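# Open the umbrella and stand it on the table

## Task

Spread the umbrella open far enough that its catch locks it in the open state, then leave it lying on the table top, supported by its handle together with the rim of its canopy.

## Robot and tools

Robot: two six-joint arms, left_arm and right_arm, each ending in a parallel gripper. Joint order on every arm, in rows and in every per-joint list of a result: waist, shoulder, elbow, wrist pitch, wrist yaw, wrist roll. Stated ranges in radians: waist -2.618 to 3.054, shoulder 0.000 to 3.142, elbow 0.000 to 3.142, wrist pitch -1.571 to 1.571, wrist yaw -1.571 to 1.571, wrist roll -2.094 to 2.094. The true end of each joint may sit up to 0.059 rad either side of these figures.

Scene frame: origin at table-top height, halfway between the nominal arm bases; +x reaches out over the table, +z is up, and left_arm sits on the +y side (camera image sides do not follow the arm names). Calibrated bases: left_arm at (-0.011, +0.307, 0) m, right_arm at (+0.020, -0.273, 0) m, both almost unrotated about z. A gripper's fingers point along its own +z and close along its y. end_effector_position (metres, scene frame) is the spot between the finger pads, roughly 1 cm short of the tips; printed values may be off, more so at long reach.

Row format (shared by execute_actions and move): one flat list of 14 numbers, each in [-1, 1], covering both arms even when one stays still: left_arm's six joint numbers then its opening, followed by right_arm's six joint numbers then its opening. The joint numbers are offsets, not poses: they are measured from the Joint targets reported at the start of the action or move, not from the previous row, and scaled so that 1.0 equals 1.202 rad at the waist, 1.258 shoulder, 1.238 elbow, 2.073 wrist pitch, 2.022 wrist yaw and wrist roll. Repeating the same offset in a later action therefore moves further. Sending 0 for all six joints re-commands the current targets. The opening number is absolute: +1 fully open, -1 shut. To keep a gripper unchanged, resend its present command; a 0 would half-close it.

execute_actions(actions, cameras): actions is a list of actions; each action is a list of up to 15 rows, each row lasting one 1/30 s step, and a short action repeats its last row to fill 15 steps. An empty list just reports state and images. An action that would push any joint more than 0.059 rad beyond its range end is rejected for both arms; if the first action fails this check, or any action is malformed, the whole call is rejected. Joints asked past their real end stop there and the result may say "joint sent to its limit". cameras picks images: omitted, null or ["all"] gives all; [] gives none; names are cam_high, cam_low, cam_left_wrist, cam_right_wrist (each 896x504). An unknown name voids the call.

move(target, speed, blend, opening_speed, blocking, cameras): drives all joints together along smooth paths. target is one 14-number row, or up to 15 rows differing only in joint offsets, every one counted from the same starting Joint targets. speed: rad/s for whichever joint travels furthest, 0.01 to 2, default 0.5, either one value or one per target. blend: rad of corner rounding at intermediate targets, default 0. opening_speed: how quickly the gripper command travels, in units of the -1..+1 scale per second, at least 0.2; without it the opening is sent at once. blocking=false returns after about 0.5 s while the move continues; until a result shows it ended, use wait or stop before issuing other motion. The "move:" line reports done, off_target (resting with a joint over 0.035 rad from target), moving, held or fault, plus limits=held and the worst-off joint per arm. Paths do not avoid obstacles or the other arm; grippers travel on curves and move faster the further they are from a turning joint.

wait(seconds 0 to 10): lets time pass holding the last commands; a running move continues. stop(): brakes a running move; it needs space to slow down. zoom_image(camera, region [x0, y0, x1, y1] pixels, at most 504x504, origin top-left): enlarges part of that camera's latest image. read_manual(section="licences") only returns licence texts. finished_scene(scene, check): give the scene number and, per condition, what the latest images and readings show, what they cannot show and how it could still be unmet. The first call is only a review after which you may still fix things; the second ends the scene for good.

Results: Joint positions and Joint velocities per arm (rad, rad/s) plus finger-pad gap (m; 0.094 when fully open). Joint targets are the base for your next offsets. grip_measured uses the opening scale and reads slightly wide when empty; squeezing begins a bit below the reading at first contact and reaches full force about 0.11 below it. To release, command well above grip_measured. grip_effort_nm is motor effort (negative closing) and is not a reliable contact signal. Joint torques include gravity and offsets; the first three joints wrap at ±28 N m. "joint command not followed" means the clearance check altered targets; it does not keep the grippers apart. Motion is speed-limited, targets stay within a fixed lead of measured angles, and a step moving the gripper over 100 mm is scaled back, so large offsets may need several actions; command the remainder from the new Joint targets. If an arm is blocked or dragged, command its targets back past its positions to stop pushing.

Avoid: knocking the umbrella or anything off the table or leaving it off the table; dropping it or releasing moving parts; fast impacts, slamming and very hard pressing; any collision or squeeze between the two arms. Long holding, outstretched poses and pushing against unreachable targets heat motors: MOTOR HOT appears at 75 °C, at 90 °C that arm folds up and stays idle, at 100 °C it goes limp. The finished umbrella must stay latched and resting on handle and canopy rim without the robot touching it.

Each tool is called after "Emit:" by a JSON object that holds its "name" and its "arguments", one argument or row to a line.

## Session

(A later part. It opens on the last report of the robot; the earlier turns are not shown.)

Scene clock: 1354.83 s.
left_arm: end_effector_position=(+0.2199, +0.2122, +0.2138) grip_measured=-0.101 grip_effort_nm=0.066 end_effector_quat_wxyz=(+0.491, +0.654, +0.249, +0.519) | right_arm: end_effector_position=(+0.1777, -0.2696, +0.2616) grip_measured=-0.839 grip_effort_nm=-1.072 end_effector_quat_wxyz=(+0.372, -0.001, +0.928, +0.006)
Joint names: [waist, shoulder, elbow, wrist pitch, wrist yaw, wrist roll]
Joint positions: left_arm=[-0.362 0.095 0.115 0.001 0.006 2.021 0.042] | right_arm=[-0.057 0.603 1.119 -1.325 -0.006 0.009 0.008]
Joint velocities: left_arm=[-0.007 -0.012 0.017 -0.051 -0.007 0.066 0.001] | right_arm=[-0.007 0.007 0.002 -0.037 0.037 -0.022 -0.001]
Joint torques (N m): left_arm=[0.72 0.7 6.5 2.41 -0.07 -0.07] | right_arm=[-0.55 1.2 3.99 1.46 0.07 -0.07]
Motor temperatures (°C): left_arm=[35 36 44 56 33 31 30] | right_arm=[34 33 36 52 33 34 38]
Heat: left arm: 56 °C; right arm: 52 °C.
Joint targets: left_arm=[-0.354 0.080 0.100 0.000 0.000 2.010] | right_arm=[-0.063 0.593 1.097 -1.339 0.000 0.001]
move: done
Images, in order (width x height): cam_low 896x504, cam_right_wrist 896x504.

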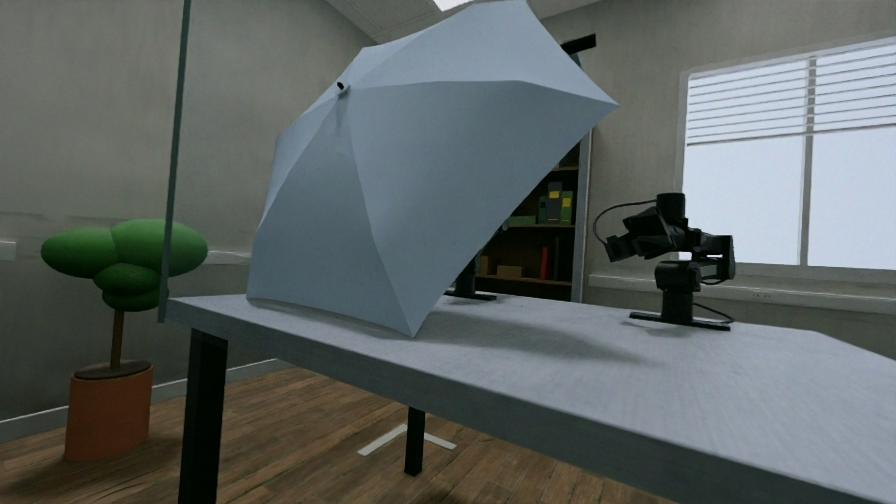

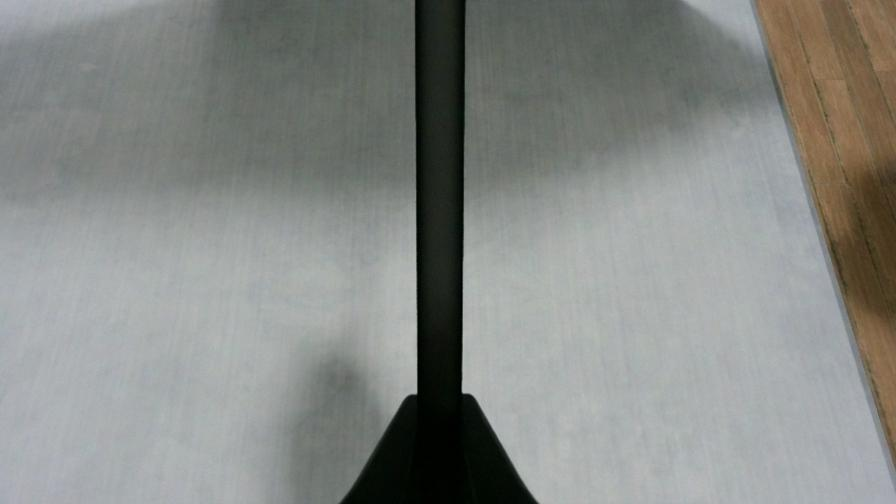

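Emit:
{"name": "move", "arguments": {
  "target": [
    [0, 0, 0, 0, 0, 0, -0.1, 0, -0.0851, -0.2108, 0.0478, 0, 0, -0.87],
    [0, 0, 0, 0, 0, 0, -0.1, 0, -0.1677, -0.3971, 0.0849, 0, 0, -0.87]
  ],
  "speed": 0.15,
  "blend": 0.03
}}

Scene clock: 1360.77 s.
left_arm: end_effector_position=(+0.2199, +0.2122, +0.2138) grip_measured=-0.101 grip_effort_nm=0.051 end_effector_quat_wxyz=(+0.491, +0.654, +0.249, +0.519) | right_arm: end_effector_position=(+0.1675, -0.2697, +0.1332) grip_measured=-0.839 grip_effort_nm=-1.062 end_effector_quat_wxyz=(+0.309, -0.001, +0.951, +0.006)
Joint names: [waist, shoulder, elbow, wrist pitch, wrist yaw, wrist roll]
Joint positions: left_arm=[-0.362 0.095 0.115 0.001 0.006 2.021 0.042] | right_arm=[-0.057 0.396 0.625 -1.172 -0.006 0.009 0.008]
Joint velocities: left_arm=[-0.002 0.002 0.012 0.007 -0.022 -0.037 0] | right_arm=[0.002 0.007 -0.002 0.022 -0.051 -0.037 0.001]
Joint torques (N m): left_arm=[0.7 0.69 6.49 2.41 -0.07 -0.07] | right_arm=[-0.53 0.95 5.08 1.49 0.07 -0.06]
Motor temperatures (°C): left_arm=[35 36 44 55 33 31 30] | right_arm=[34 33 36 51 33 34 38]
Heat: left arm: 55 °C; right arm: 51 °C.
Joint targets: left_arm=[-0.354 0.080 0.100 0.000 0.000 2.010] | right_arm=[-0.063 0.383 0.605 -1.163 0.000 0.001]
move: done

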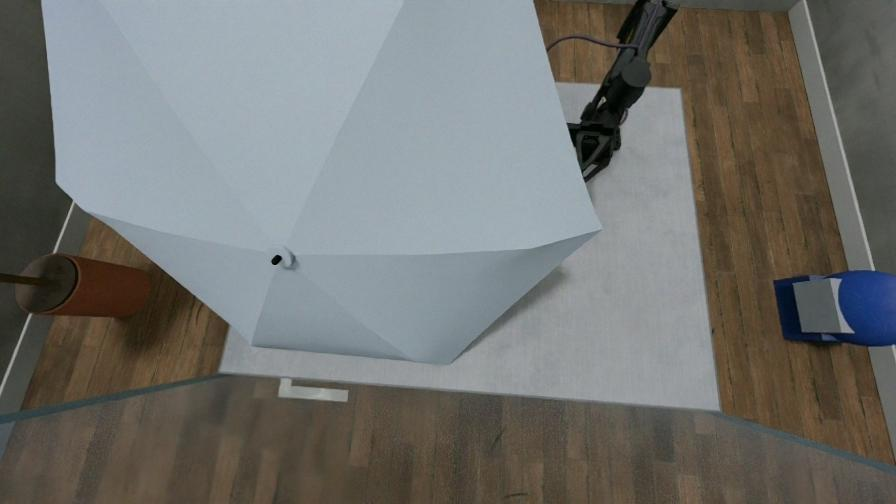

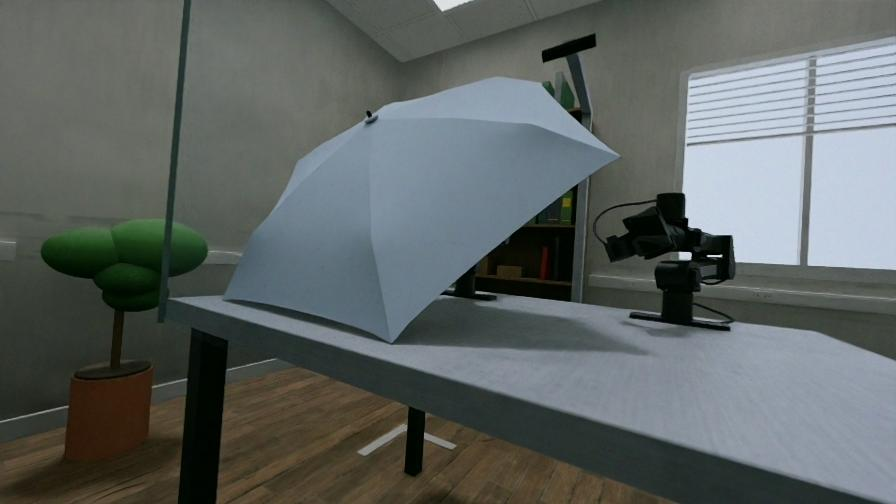

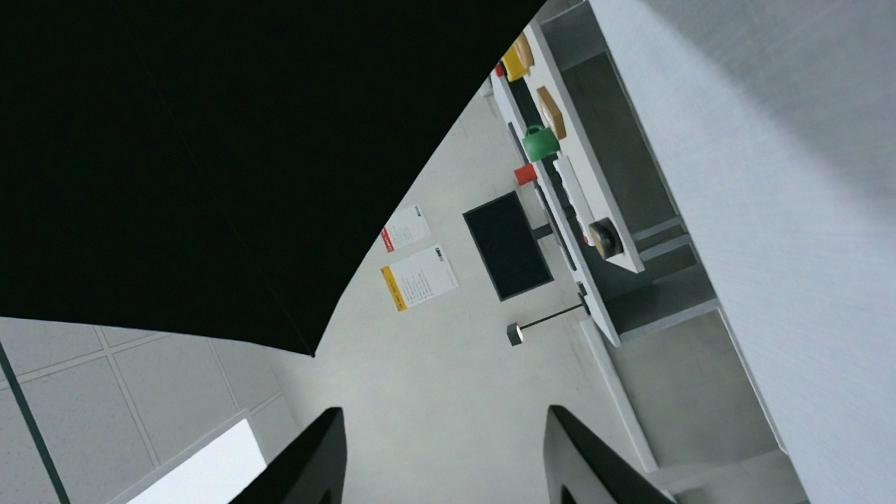

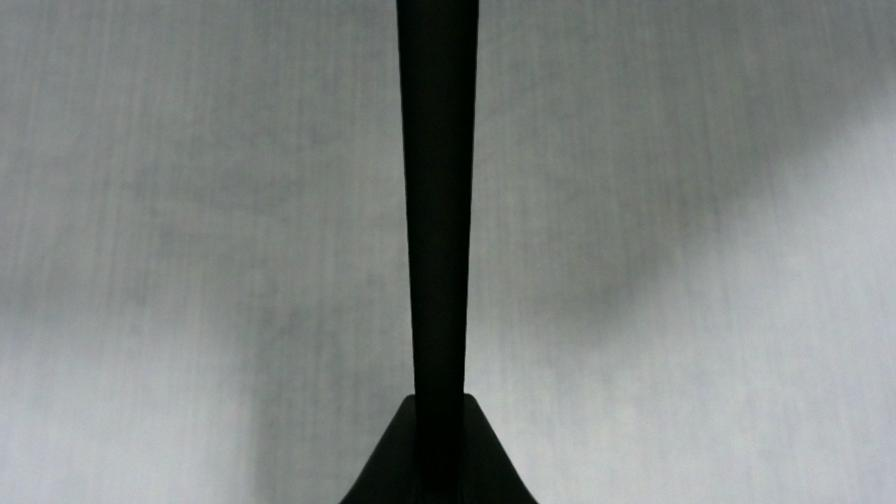

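Emit:
{"name": "move", "arguments": {
  "target": [0, 0, 0, 0, 0, 0, -0.1, 0, -0.0688, -0.166, 0.0593, 0, 0, -0.87],
  "speed": 0.12
}}

Scene clock: 1366.07 s.
left_arm: end_effector_position=(+0.2199, +0.2122, +0.2138) grip_measured=-0.101 grip_effort_nm=0.056 end_effector_quat_wxyz=(+0.491, +0.654, +0.249, +0.519) | right_arm: end_effector_position=(+0.1739, -0.2696, +0.0862) grip_measured=-0.839 grip_effort_nm=-1.067 end_effector_quat_wxyz=(+0.314, -0.001, +0.949, +0.006)
Joint names: [waist, shoulder, elbow, wrist pitch, wrist yaw, wrist roll]
Joint positions: left_arm=[-0.362 0.095 0.115 0.001 0.006 2.021 0.042] | right_arm=[-0.057 0.309 0.42 -1.042 -0.006 0.009 0.008]
Joint velocities: left_arm=[-0.002 -0.007 0.002 -0.007 -0.037 -0.066 0] | right_arm=[-0.007 0.017 -0.012 -0.081 0.022 -0.081 0]
Joint torques (N m): left_arm=[0.72 0.68 6.48 2.41 -0.07 -0.07] | right_arm=[-0.53 0.98 5.35 1.44 0.07 -0.06]
Motor temperatures (°C): left_arm=[35 36 44 55 33 31 30] | right_arm=[34 33 36 50 33 34 38]
Heat: left arm: 55 °C; right arm: 50 °C.
Joint targets: left_arm=[-0.354 0.080 0.100 0.000 0.000 2.010] | right_arm=[-0.063 0.296 0.400 -1.040 0.000 0.001]
move: done

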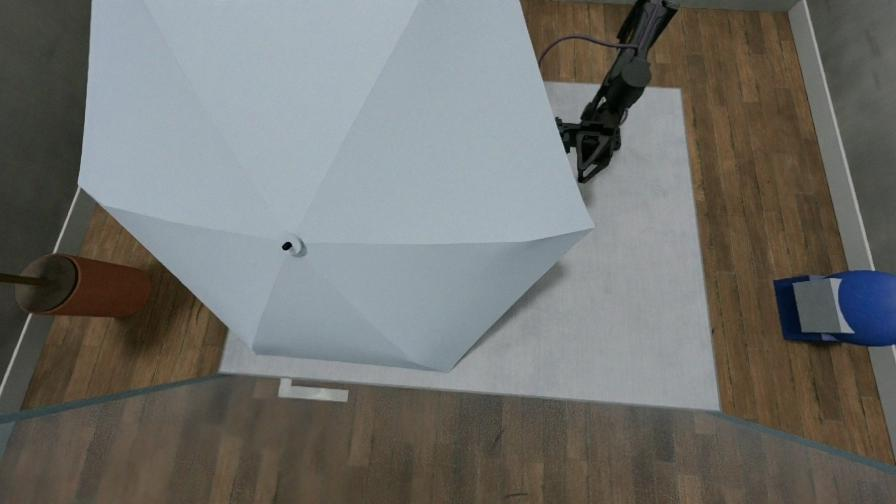

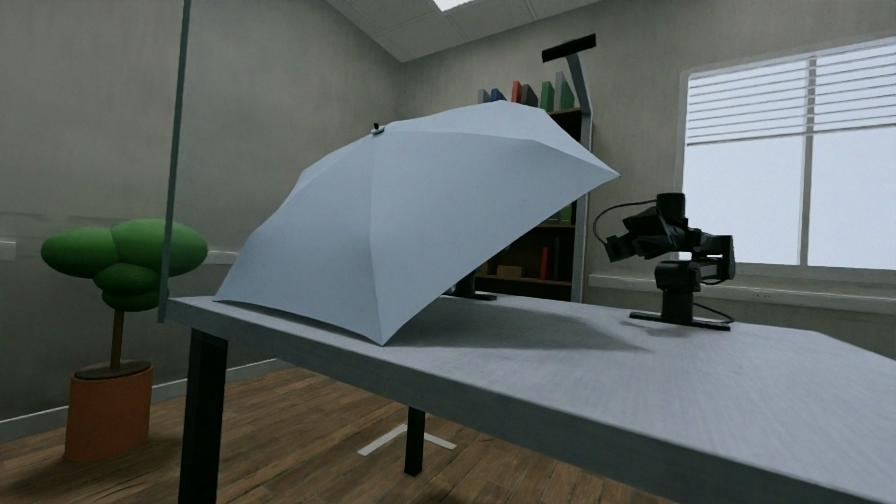

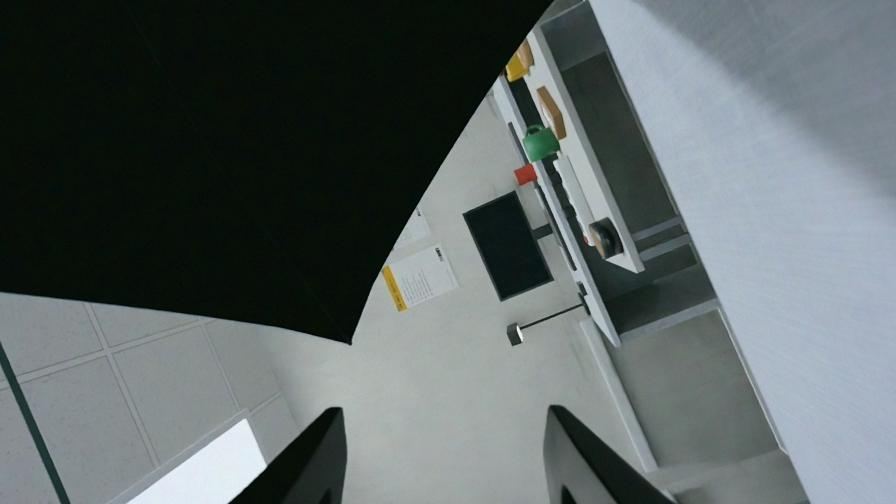

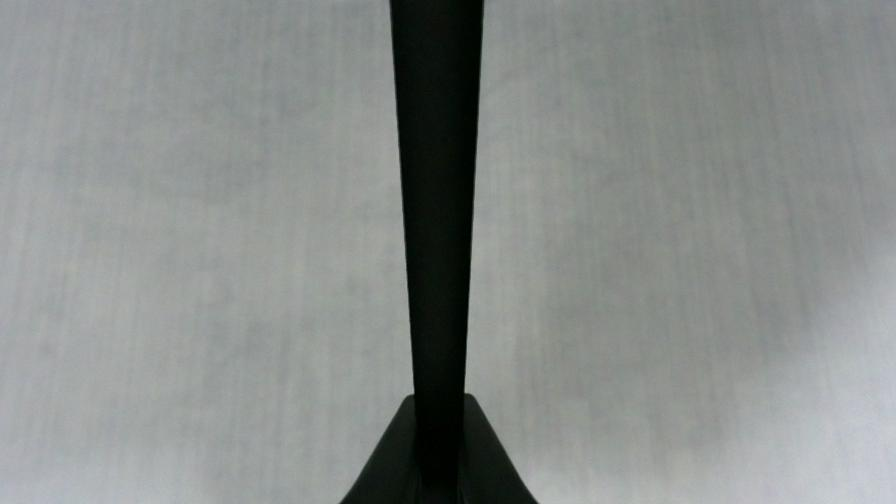

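Emit:
{"name": "move", "arguments": {
  "target": [0, 0, 0, 0, 0, 0, -0.1, 0, -0.0202, -0.0394, 0.0113, 0, 0, -0.87],
  "speed": 0.06,
  "cameras": ["cam_low", "cam_right_wrist"]
}}

Scene clock: 1369.33 s.
left_arm: end_effector_position=(+0.2199, +0.2122, +0.2138) grip_measured=-0.101 grip_effort_nm=0.061 end_effector_quat_wxyz=(+0.491, +0.654, +0.249, +0.519) | right_arm: end_effector_position=(+0.1745, -0.2696, +0.0749) grip_measured=-0.839 grip_effort_nm=-1.057 end_effector_quat_wxyz=(+0.316, -0.001, +0.949, +0.006)
Joint names: [waist, shoulder, elbow, wrist pitch, wrist yaw, wrist roll]
Joint positions: left_arm=[-0.362 0.095 0.115 0.001 0.006 2.021 0.042] | right_arm=[-0.057 0.284 0.372 -1.016 -0.006 0.009 0.008]
Joint velocities: left_arm=[0.002 0.007 0.022 -0.037 -0.051 -0.022 0] | right_arm=[-0.012 0.022 -0.002 0.066 -0.037 -0.066 0.001]
Joint torques (N m): left_arm=[0.7 0.69 6.5 2.41 -0.07 -0.07] | right_arm=[-0.58 0.95 5.31 1.41 0.07 -0.06]
Motor temperatures (°C): left_arm=[35 36 44 55 33 31 30] | right_arm=[34 33 36 50 33 34 38]
Heat: left arm: 55 °C; right arm: 50 °C.
Joint targets: left_arm=[-0.354 0.080 0.100 0.000 0.000 2.010] | right_arm=[-0.063 0.270 0.351 -1.016 0.000 0.001]
move: done
Images, in order (width x height): cam_low 896x504, cam_right_wrist 896x504.

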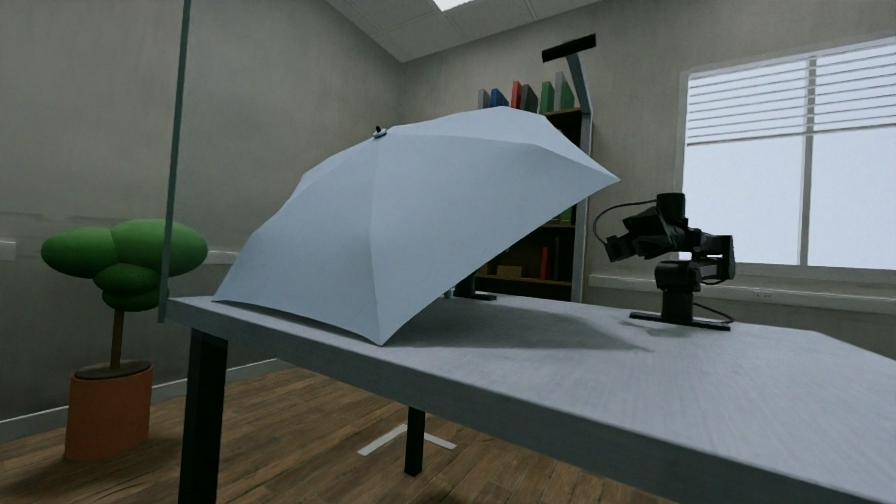

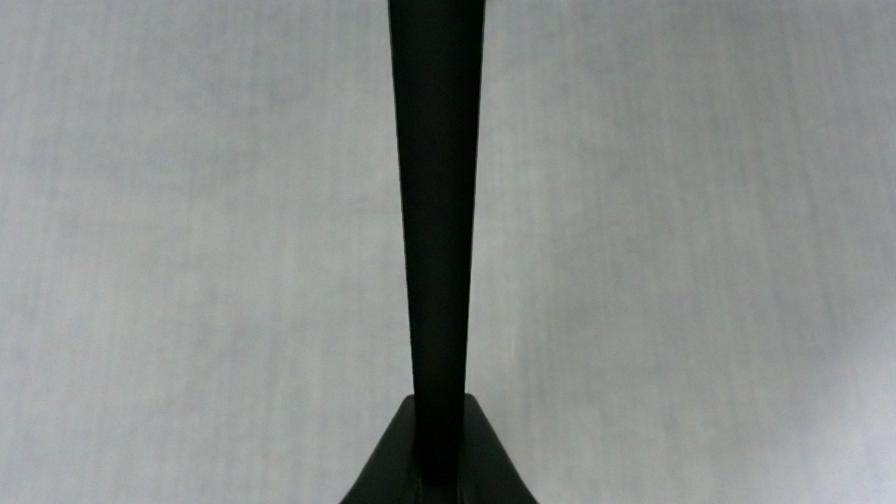

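Emit:
{"name": "move", "arguments": {
  "target": [0,0,0,0,0,0,-0.1,0,-0.0067,-0.0131,0.0038,0,0,-0.87],
  "speed": 0.06,
  "cameras": ["cam_low","cam_right_wrist"]
}}

Scene clock: 1383.50 s.
left_arm: end_effector_position=(+0.2199, +0.2122, +0.2138) grip_measured=-0.101 grip_effort_nm=0.071 end_effector_quat_wxyz=(+0.491, +0.654, +0.249, +0.519) | right_arm: end_effector_position=(+0.1764, -0.2696, +0.0735) grip_measured=-0.839 grip_effort_nm=-1.057 end_effector_quat_wxyz=(+0.321, -0.001, +0.947, +0.006)
Joint names: [waist, shoulder, elbow, wrist pitch, wrist yaw, wrist roll]
Joint positions: left_arm=[-0.362 0.095 0.115 0.001 0.006 2.021 0.042] | right_arm=[-0.057 0.275 0.359 -1.001 -0.006 0.009 0.008]
Joint velocities: left_arm=[-0.007 -0.017 0.002 -0.022 -0.066 0.11 0] | right_arm=[-0.037 -0.042 -0.002 0.022 0.037 0.022 0]
Joint torques (N m): left_arm=[0.72 0.69 6.5 2.41 -0.08 -0.08] | right_arm=[-0.54 1.01 5.07 1.38 0.08 -0.07]
Motor temperatures (°C): left_arm=[35 36 44 55 33 31 30] | right_arm=[34 33 36 49 33 34 38]
Heat: left arm: 55 °C; right arm: 49 °C.
Joint targets: left_arm=[-0.354 0.080 0.100 0.000 0.000 2.010] | right_arm=[-0.063 0.262 0.335 -1.008 0.000 0.001]
move: done
Images, in order (width x height): cam_low 896x504, cam_right_wrist 896x504.

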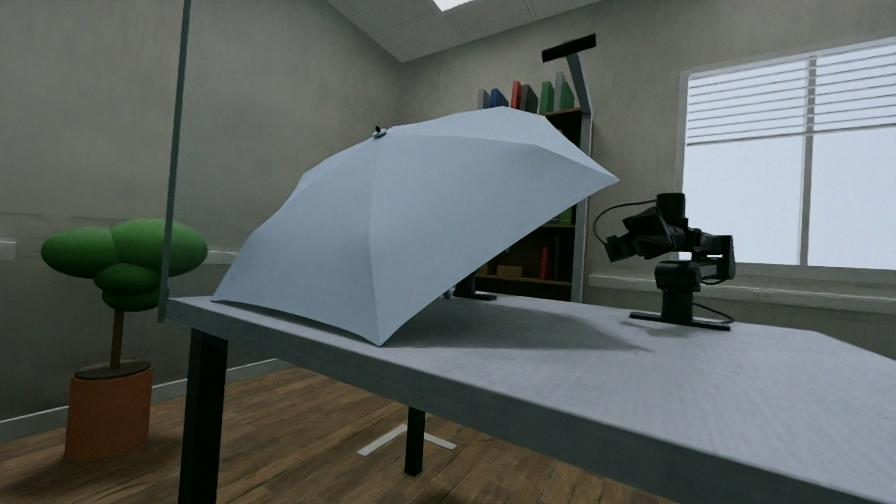

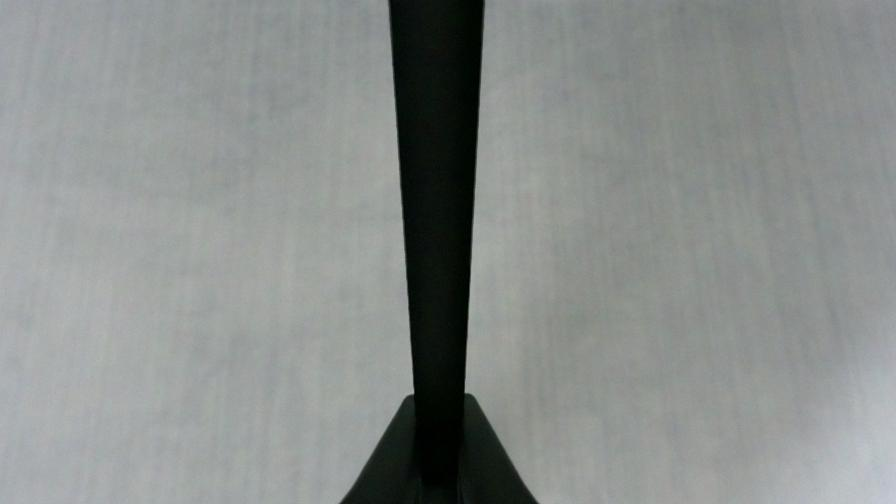

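Emit:
{"name": "move", "arguments": {
  "target": [0,0,0,0,0,0,-0.1,0,-0.0060,-0.0118,0.0010,0,0,-0.87],
  "speed": 0.06,
  "cameras": ["cam_right_wrist"]
}}

Scene clock: 1386.40 s.
left_arm: end_effector_position=(+0.2199, +0.2122, +0.2138) grip_measured=-0.101 grip_effort_nm=0.061 end_effector_quat_wxyz=(+0.491, +0.654, +0.249, +0.519) | right_arm: end_effector_position=(+0.1786, -0.2696, +0.0733) grip_measured=-0.839 grip_effort_nm=-1.062 end_effector_quat_wxyz=(+0.328, -0.001, +0.945, +0.006)
Joint names: [waist, shoulder, elbow, wrist pitch, wrist yaw, wrist roll]
Joint positions: left_arm=[-0.362 0.095 0.115 0.001 0.006 2.021 0.042] | right_arm=[-0.057 0.265 0.35 -0.986 -0.006 0.009 0.008]
Joint velocities: left_arm=[-0.002 0.002 -0.017 -0.037 0.066 0.022 0] | right_arm=[-0.007 -0.002 -0.002 0.051 0.051 0.037 0]
Joint torques (N m): left_arm=[0.7 0.69 6.5 2.41 -0.08 -0.07] | right_arm=[-0.51 1.14 4.6 1.28 0.07 -0.07]
Motor temperatures (°C): left_arm=[35 36 44 55 33 31 30] | right_arm=[34 33 36 48 33 34 38]
Heat: left arm: 55 °C; right arm: 48 °C.
Joint targets: left_arm=[-0.354 0.080 0.100 0.000 0.000 2.010] | right_arm=[-0.063 0.254 0.320 -1.006 0.000 0.001]
move: done
Images, in order (width x height): cam_right_wrist 896x504.

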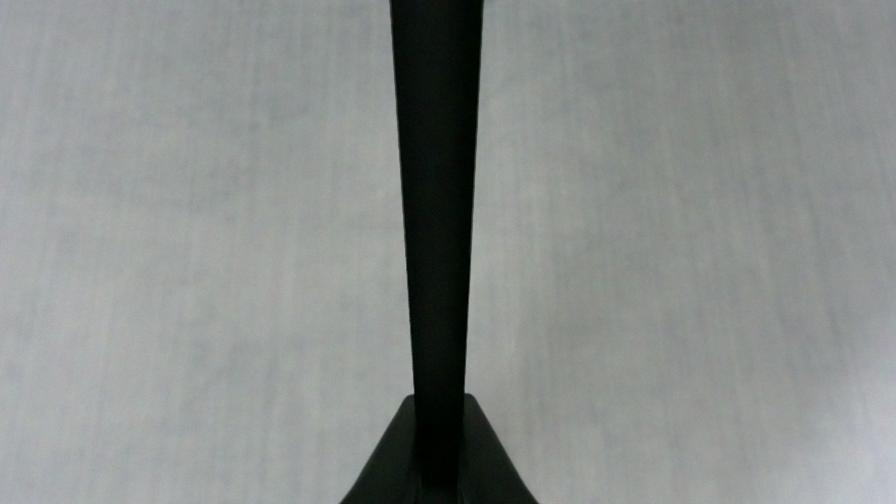

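Emit:
{"name": "wait", "arguments": {
  "seconds": 0.1,
  "cameras": ["cam_high","cam_low"]
}}

Emit:
{"name": "zoom_image", "arguments": {
  "camera": "cam_high",
  "region": [200, 0, 500, 170]
}}

Emit:
{"name": "zoom_image", "arguments": {
  "camera": "cam_low",
  "region": [350, 240, 550, 350]
}}

Scene clock: 1388.90 s.
left_arm: end_effector_position=(+0.2199, +0.2122, +0.2138) grip_measured=-0.101 grip_effort_nm=0.056 end_effector_quat_wxyz=(+0.491, +0.654, +0.249, +0.519) | right_arm: end_effector_position=(+0.1786, -0.2696, +0.0733) grip_measured=-0.839 grip_effort_nm=-1.062 end_effector_quat_wxyz=(+0.328, -0.001, +0.945, +0.006)
Joint names: [waist, shoulder, elbow, wrist pitch, wrist yaw, wrist roll]
Joint positions: left_arm=[-0.362 0.095 0.115 0.001 0.006 2.021 0.042] | right_arm=[-0.057 0.265 0.35 -0.986 -0.006 0.009 0.008]
Joint velocities: left_arm=[-0.007 -0.002 -0.002 -0.007 0.007 -0.022 0] | right_arm=[-0.017 -0.012 -0.002 0.007 0.066 0.051 0]
Joint torques (N m): left_arm=[0.7 0.69 6.5 2.42 -0.08 -0.08] | right_arm=[-0.54 1.13 4.63 1.28 0.08 -0.07]
Motor temperatures (°C): left_arm=[35 36 44 55 33 31 30] | right_arm=[34 33 36 48 33 34 38]
Heat: left arm: 55 °C; right arm: 48 °C.
Joint targets: left_arm=[-0.354 0.080 0.100 0.000 0.000 2.010] | right_arm=[-0.063 0.254 0.320 -1.006 0.000 0.001]
Tool commands: left_gripper/opening=-0.1 right_gripper/opening=-0.87
wait: 0.10 s; at rest from the start
Images, in order (width x height): cam_high 896x504, cam_low 896x504.

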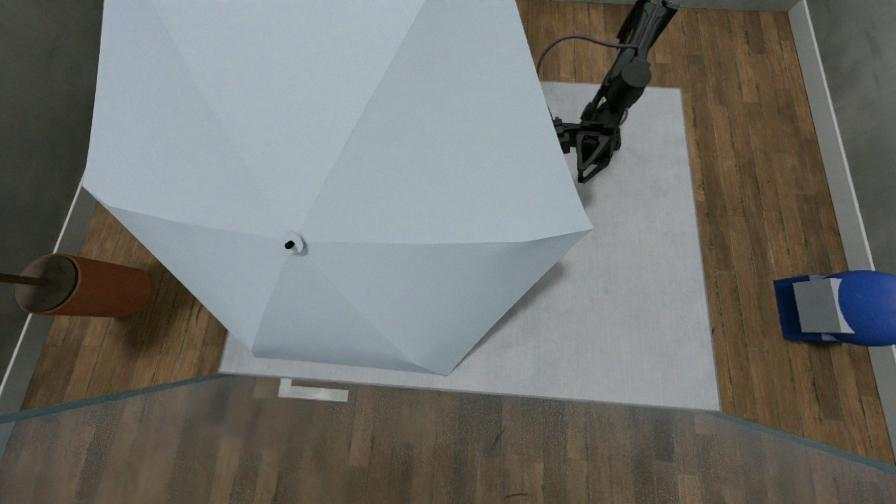

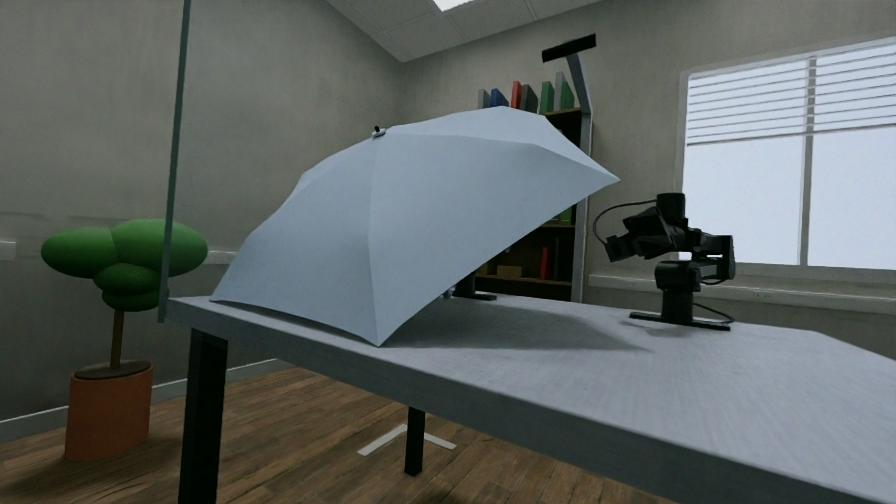

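Scaled by 1.680 from the camera's 896x504 image, which has a finer 1280x720 frame.

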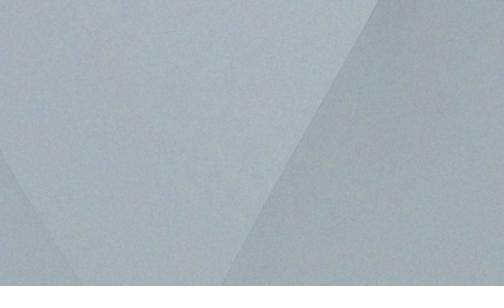

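Scaled by 2.520 from the camera's 896x504 image, which has a finer 1280x720 frame.

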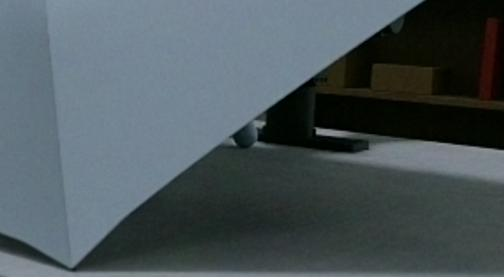

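Emit:
{"name": "move", "arguments": {
  "target": [0,0,0,0,0,0,-0.1,0,0,0,0,0,0,-0.6],
  "speed": 0.1,
  "opening_speed": 0.2,
  "cameras": ["cam_low","cam_right_wrist"]
}}

Scene clock: 1393.83 s.
left_arm: end_effector_position=(+0.2199, +0.2122, +0.2138) grip_measured=-0.101 grip_effort_nm=0.056 end_effector_quat_wxyz=(+0.491, +0.654, +0.249, +0.519) | right_arm: end_effector_position=(+0.1762, -0.2696, +0.0684) grip_measured=-0.602 grip_effort_nm=0.081 end_effector_quat_wxyz=(+0.320, -0.001, +0.947, +0.006)
Joint names: [waist, shoulder, elbow, wrist pitch, wrist yaw, wrist roll]
Joint positions: left_arm=[-0.362 0.095 0.115 0.001 0.006 2.021 0.042] | right_arm=[-0.057 0.265 0.34 -0.992 -0.006 0.009 0.019]
Joint velocities: left_arm=[-0.007 -0.002 -0.012 0.037 0.095 0.022 -0.001] | right_arm=[-0.002 0.017 -0.027 -0.022 0.007 -0.037 -0.001]
Joint torques (N m): left_arm=[0.73 0.68 6.5 2.41 -0.08 -0.07] | right_arm=[-0.54 1.14 5.44 1.31 0.06 -0.05]
Motor temperatures (°C): left_arm=[35 36 44 55 33 31 30] | right_arm=[34 33 36 48 33 34 38]
Heat: left arm: 55 °C; right arm: 48 °C.
Joint targets: left_arm=[-0.354 0.080 0.100 0.000 0.000 2.010] | right_arm=[-0.063 0.254 0.320 -1.006 0.000 0.001]
move: done
Images, in order (width x height): cam_low 896x504, cam_right_wrist 896x504.

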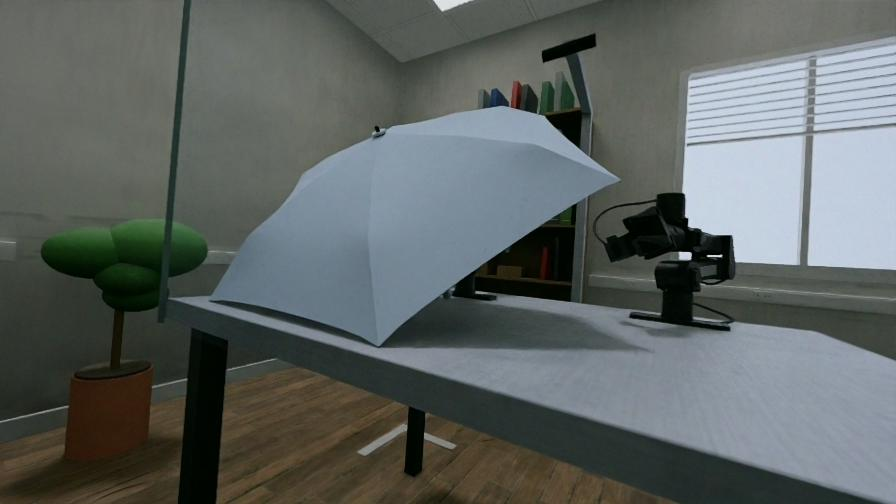

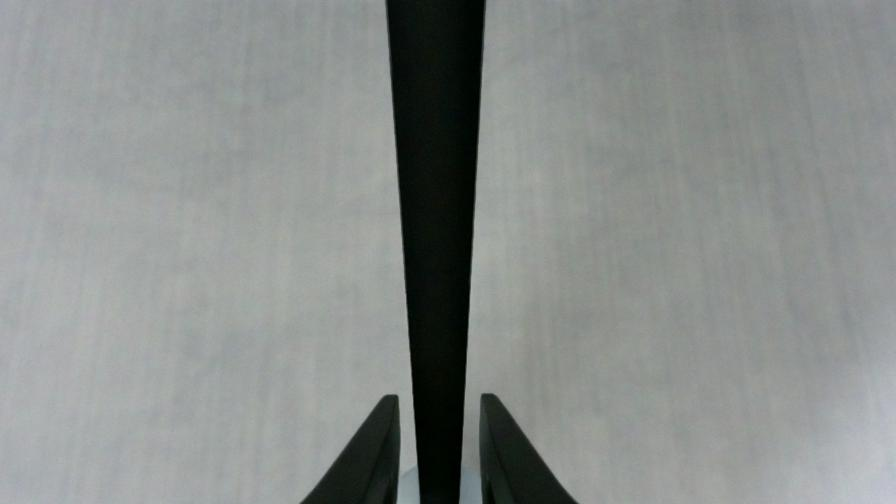

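Emit:
{"name": "move", "arguments": {
  "target": [0,0,0,0,0,0,-0.1,0,0,0,0,0,0,0.4],
  "speed": 0.1,
  "opening_speed": 0.8,
  "cameras": ["cam_right_wrist"]
}}

Scene clock: 1403.67 s.
left_arm: end_effector_position=(+0.2199, +0.2122, +0.2138) grip_measured=-0.101 grip_effort_nm=0.071 end_effector_quat_wxyz=(+0.491, +0.654, +0.249, +0.519) | right_arm: end_effector_position=(+0.1761, -0.2696, +0.0683) grip_measured=+0.398 grip_effort_nm=0.081 end_effector_quat_wxyz=(+0.320, -0.001, +0.947, +0.006)
Joint names: [waist, shoulder, elbow, wrist pitch, wrist yaw, wrist roll]
Joint positions: left_arm=[-0.362 0.095 0.115 0.001 0.006 2.021 0.042] | right_arm=[-0.057 0.265 0.34 -0.993 -0.006 0.009 0.066]
Joint velocities: left_arm=[-0.017 -0.012 -0.002 0.007 0.007 -0.037 -0.001] | right_arm=[0.012 -0.007 0.002 -0.022 -0.051 -0.037 0]
Joint torques (N m): left_arm=[0.72 0.7 6.48 2.41 -0.07 -0.07] | right_arm=[-0.51 1.13 5.41 1.31 0.07 -0.07]
Motor temperatures (°C): left_arm=[35 36 44 55 33 31 30] | right_arm=[34 33 36 47 33 34 37]
Heat: left arm: 55 °C; right arm: 47 °C.
Joint targets: left_arm=[-0.354 0.080 0.100 0.000 0.000 2.010] | right_arm=[-0.063 0.254 0.320 -1.006 0.000 0.001]
move: done
Images, in order (width x height): cam_right_wrist 896x504.

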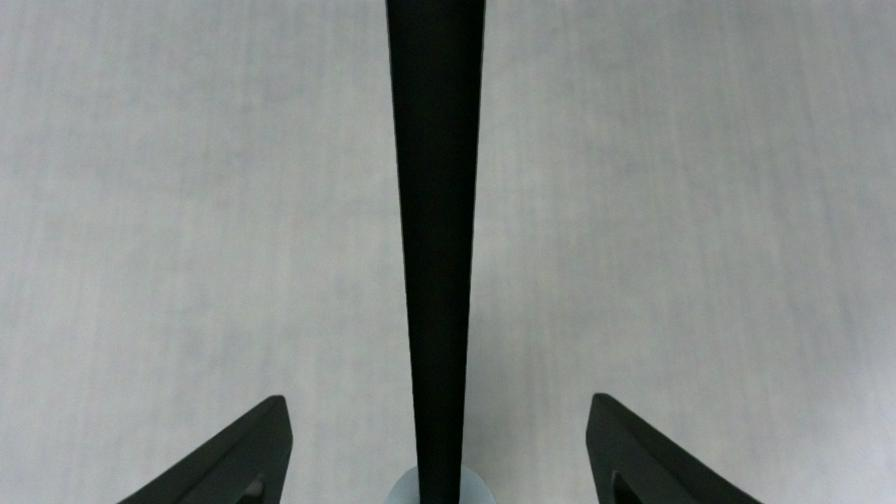

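Emit:
{"name": "move", "arguments": {
  "target": [
    [0,0,0,0,0,0,-0.1,0,-0.0525,0.1777,-0.1119,0,0,0.4],
    [0,0,0,0,0,0,-0.1,0,-0.0509,0.3393,-0.2074,0,0,0.4]
  ],
  "speed": [0.2,0.4],
  "blend": 0.03
}}

Emit:
{"name": "zoom_image", "arguments": {
  "camera": "cam_right_wrist",
  "region": [196, 0, 700, 504]
}}

Scene clock: 1410.10 s.
left_arm: end_effector_position=(+0.2199, +0.2122, +0.2138) grip_measured=-0.101 grip_effort_nm=0.066 end_effector_quat_wxyz=(+0.491, +0.654, +0.249, +0.519) | right_arm: end_effector_position=(+0.1186, -0.2702, +0.1476) grip_measured=+0.398 grip_effort_nm=0.081 end_effector_quat_wxyz=(+0.323, -0.001, +0.946, +0.006)
Joint names: [waist, shoulder, elbow, wrist pitch, wrist yaw, wrist roll]
Joint positions: left_arm=[-0.362 0.095 0.115 0.001 0.006 2.021 0.042] | right_arm=[-0.057 0.207 0.714 -1.421 -0.006 0.009 0.066]
Joint velocities: left_arm=[0.002 -0.017 -0.022 0.022 0.051 -0.022 -0.001] | right_arm=[0.002 -0.002 0.002 -0.051 0.051 0.007 0]
Joint torques (N m): left_arm=[0.72 0.69 6.49 2.41 -0.07 -0.07] | right_arm=[-0.55 2.03 8.06 1.33 0.07 -0.07]
Motor temperatures (°C): left_arm=[35 36 44 55 33 31 30] | right_arm=[34 33 37 47 33 34 37]
Heat: left arm: 55 °C; right arm: 47 °C.
Joint targets: left_arm=[-0.354 0.080 0.100 0.000 0.000 2.010] | right_arm=[-0.063 0.190 0.740 -1.436 0.000 0.001]
move: done

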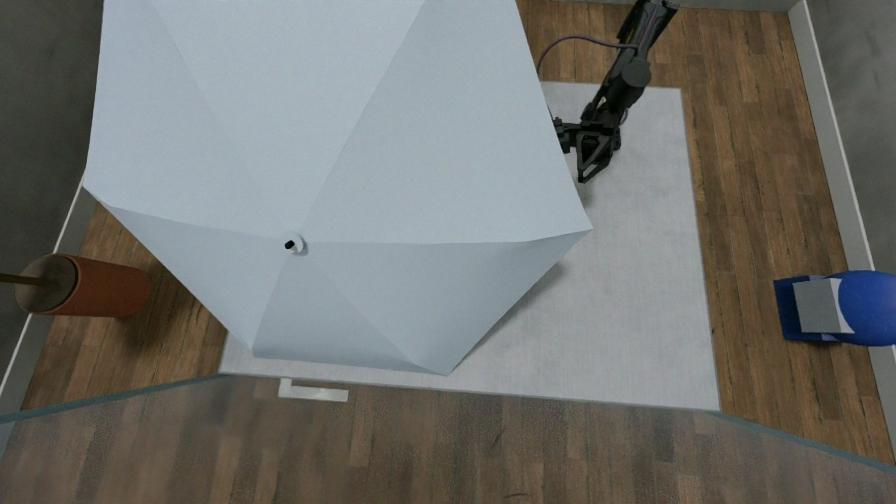

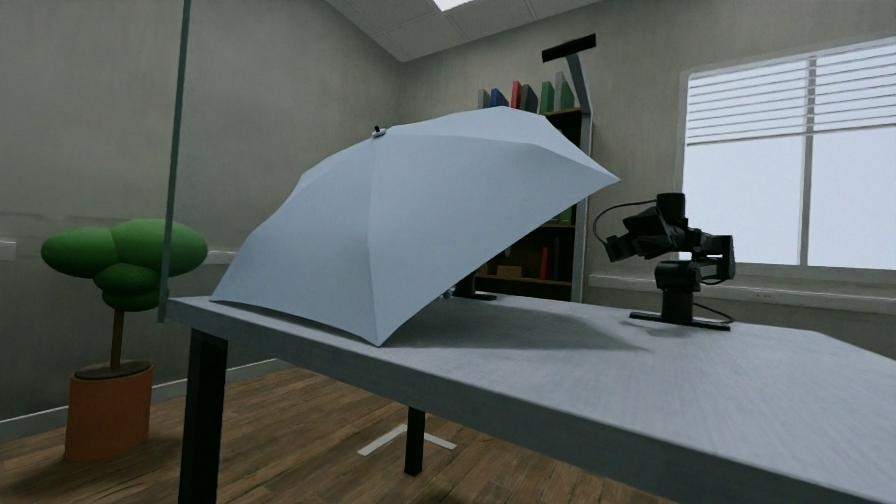

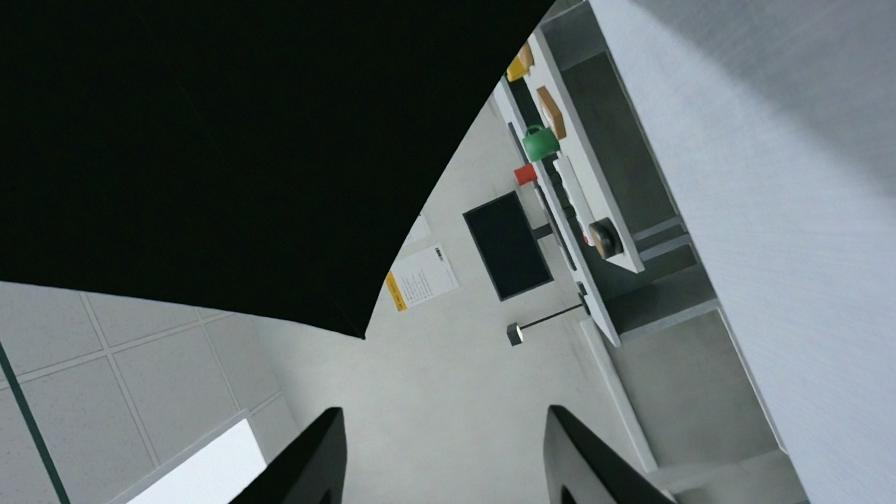

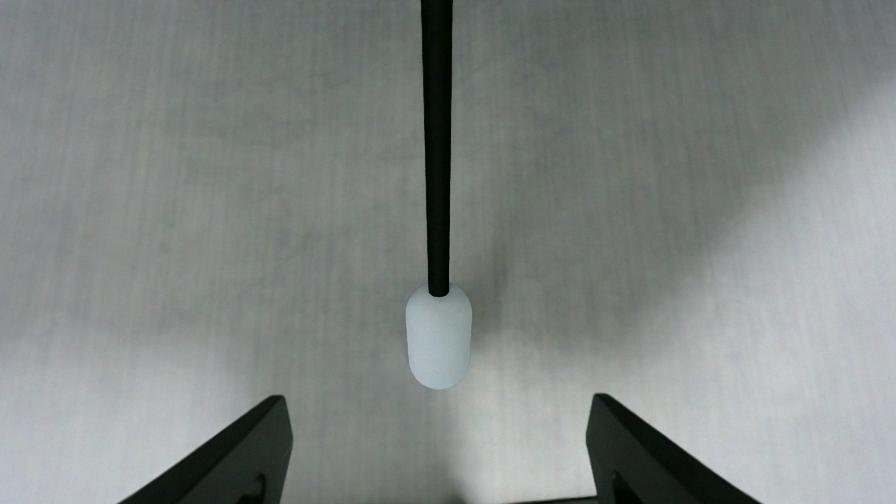

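Scaled by 1.000.

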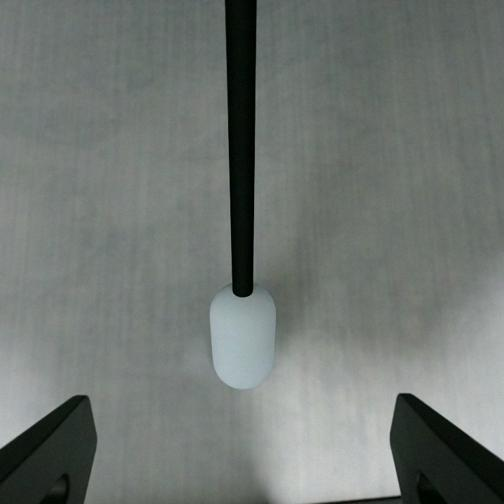

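Emit:
{"name": "move", "arguments": {
  "target": [0,0,0,0,0,0,-0.1,0,0,0,0.40,0,0,0.4],
  "speed": 0.8,
  "cameras": ["cam_right_wrist","cam_low"]
}}

Emit:
{"name": "zoom_image", "arguments": {
  "camera": "cam_right_wrist",
  "region": [298, 50, 598, 350]
}}

Scene clock: 1419.13 s.
left_arm: end_effector_position=(+0.2199, +0.2122, +0.2138) grip_measured=-0.101 grip_effort_nm=0.066 end_effector_quat_wxyz=(+0.491, +0.654, +0.249, +0.519) | right_arm: end_effector_position=(+0.2138, -0.2693, +0.3160) grip_measured=+0.398 grip_effort_nm=0.085 end_effector_quat_wxyz=(+0.666, -0.002, +0.746, +0.008)
Joint names: [waist, shoulder, elbow, wrist pitch, wrist yaw, wrist roll]
Joint positions: left_arm=[-0.362 0.095 0.115 0.001 0.006 2.021 0.042] | right_arm=[-0.057 0.207 0.714 -0.622 -0.006 0.009 0.066]
Joint velocities: left_arm=[-0.002 -0.017 -0.002 0.066 -0.051 0.022 0] | right_arm=[-0.017 0.002 -0.007 -0.081 -0.022 0.007 0]
Joint torques (N m): left_arm=[0.7 0.7 6.48 2.41 -0.07 -0.07] | right_arm=[-0.57 1.61 8.53 2.07 0.05 -0.07]
Motor temperatures (°C): left_arm=[35 36 44 55 33 31 30] | right_arm=[34 33 37 47 33 34 37]
Heat: left arm: 55 °C; right arm: 47 °C.
Joint targets: left_arm=[-0.354 0.080 0.100 0.000 0.000 2.010] | right_arm=[-0.063 0.190 0.740 -0.607 0.000 0.001]
move: done
Images, in order (width x height): cam_low 896x504, cam_right_wrist 896x504.

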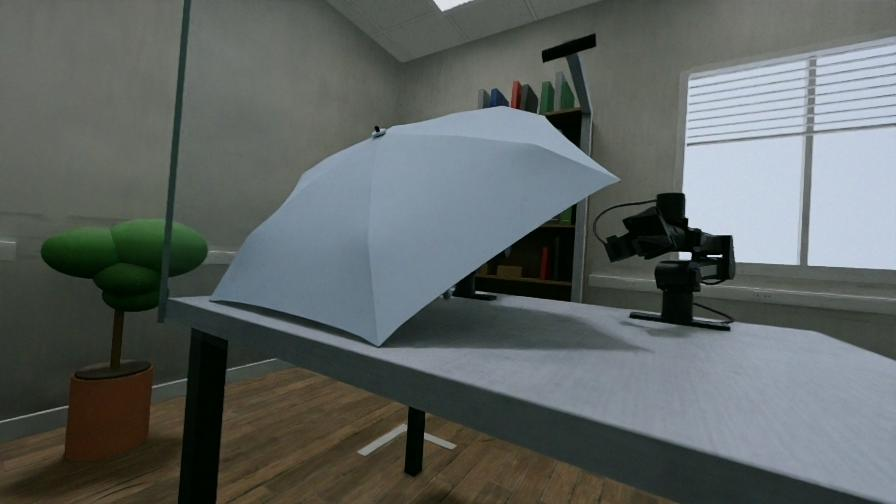

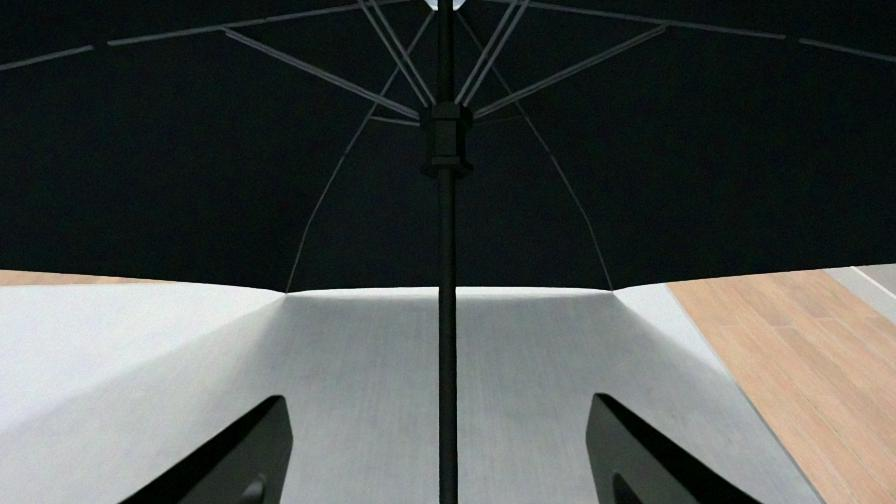

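Scaled by 1.680 from the camera's 896x504 image, which has a finer 1280x720 frame.

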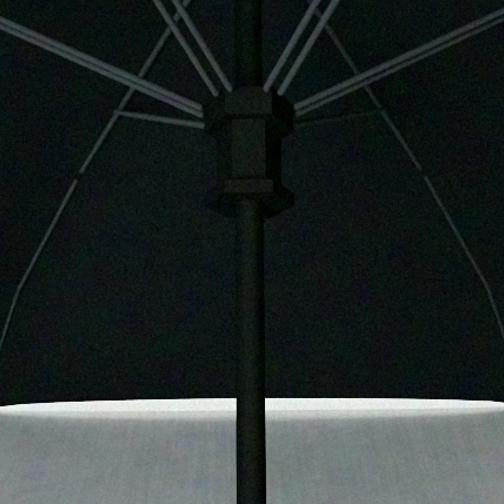

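Emit:
{"name": "finished_scene", "arguments": {
  "scene": 1,
  "check": "Latest pictures: cam_low and cam_high show the canopy fully open and taut, two lower rib tips resting on the table near its far edge, ferrule visible at the crown. Right wrist camera (before and after raising the hand) shows the light-blue knob on the table with contact shadow, shaft running up to the runner. Runner hub computed from the picture sits at t≈.331, the latched end position (.335), with nothing touching it; it has stayed there since the fork backed off and during set-down. Neither arm touches the umbrella (left folded, right hand open, >8 cm away from shaft/canopy). What cannot be seen: the catch itself from this side (it was seen earlier behind the runner). It could be missed if the runner were only held by friction just short of the latch, but it was pushed to its end with 20-25 N and the catch was seen."
}}

This call ended nothing. Check each condition that your pictures could not show: look closer or test it, and mend what is not met. Then call finished_scene again.

Emit:
{"name": "zoom_image", "arguments": {
  "camera": "cam_right_wrist",
  "region": [397, 90, 497, 230]
}}

Scaled by 3.600 from the camera's 896x504 image, which has a finer 1280x720 frame.

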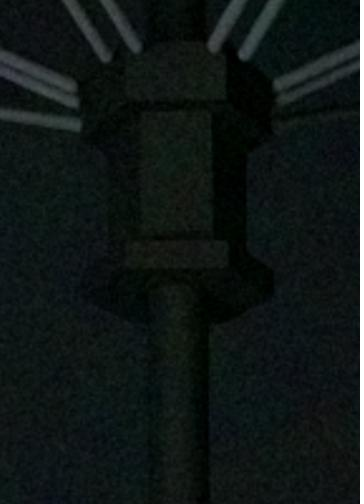

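Emit:
{"name": "finished_scene", "arguments": {
  "scene": 1,
  "check": "Looked again (zoom on the hub): runner hub stays at the end position t≈.33 with no hand touching, canopy taut, struts fully spread; catch was seen earlier behind the runner by the left wrist camera after the push was removed, and the runner held through set-down and free standing. Umbrella rests on knob and two lower rib tips on the table, well inside the edges, at rest; both arms clear of it."
}}

The scene is finished: the task was done.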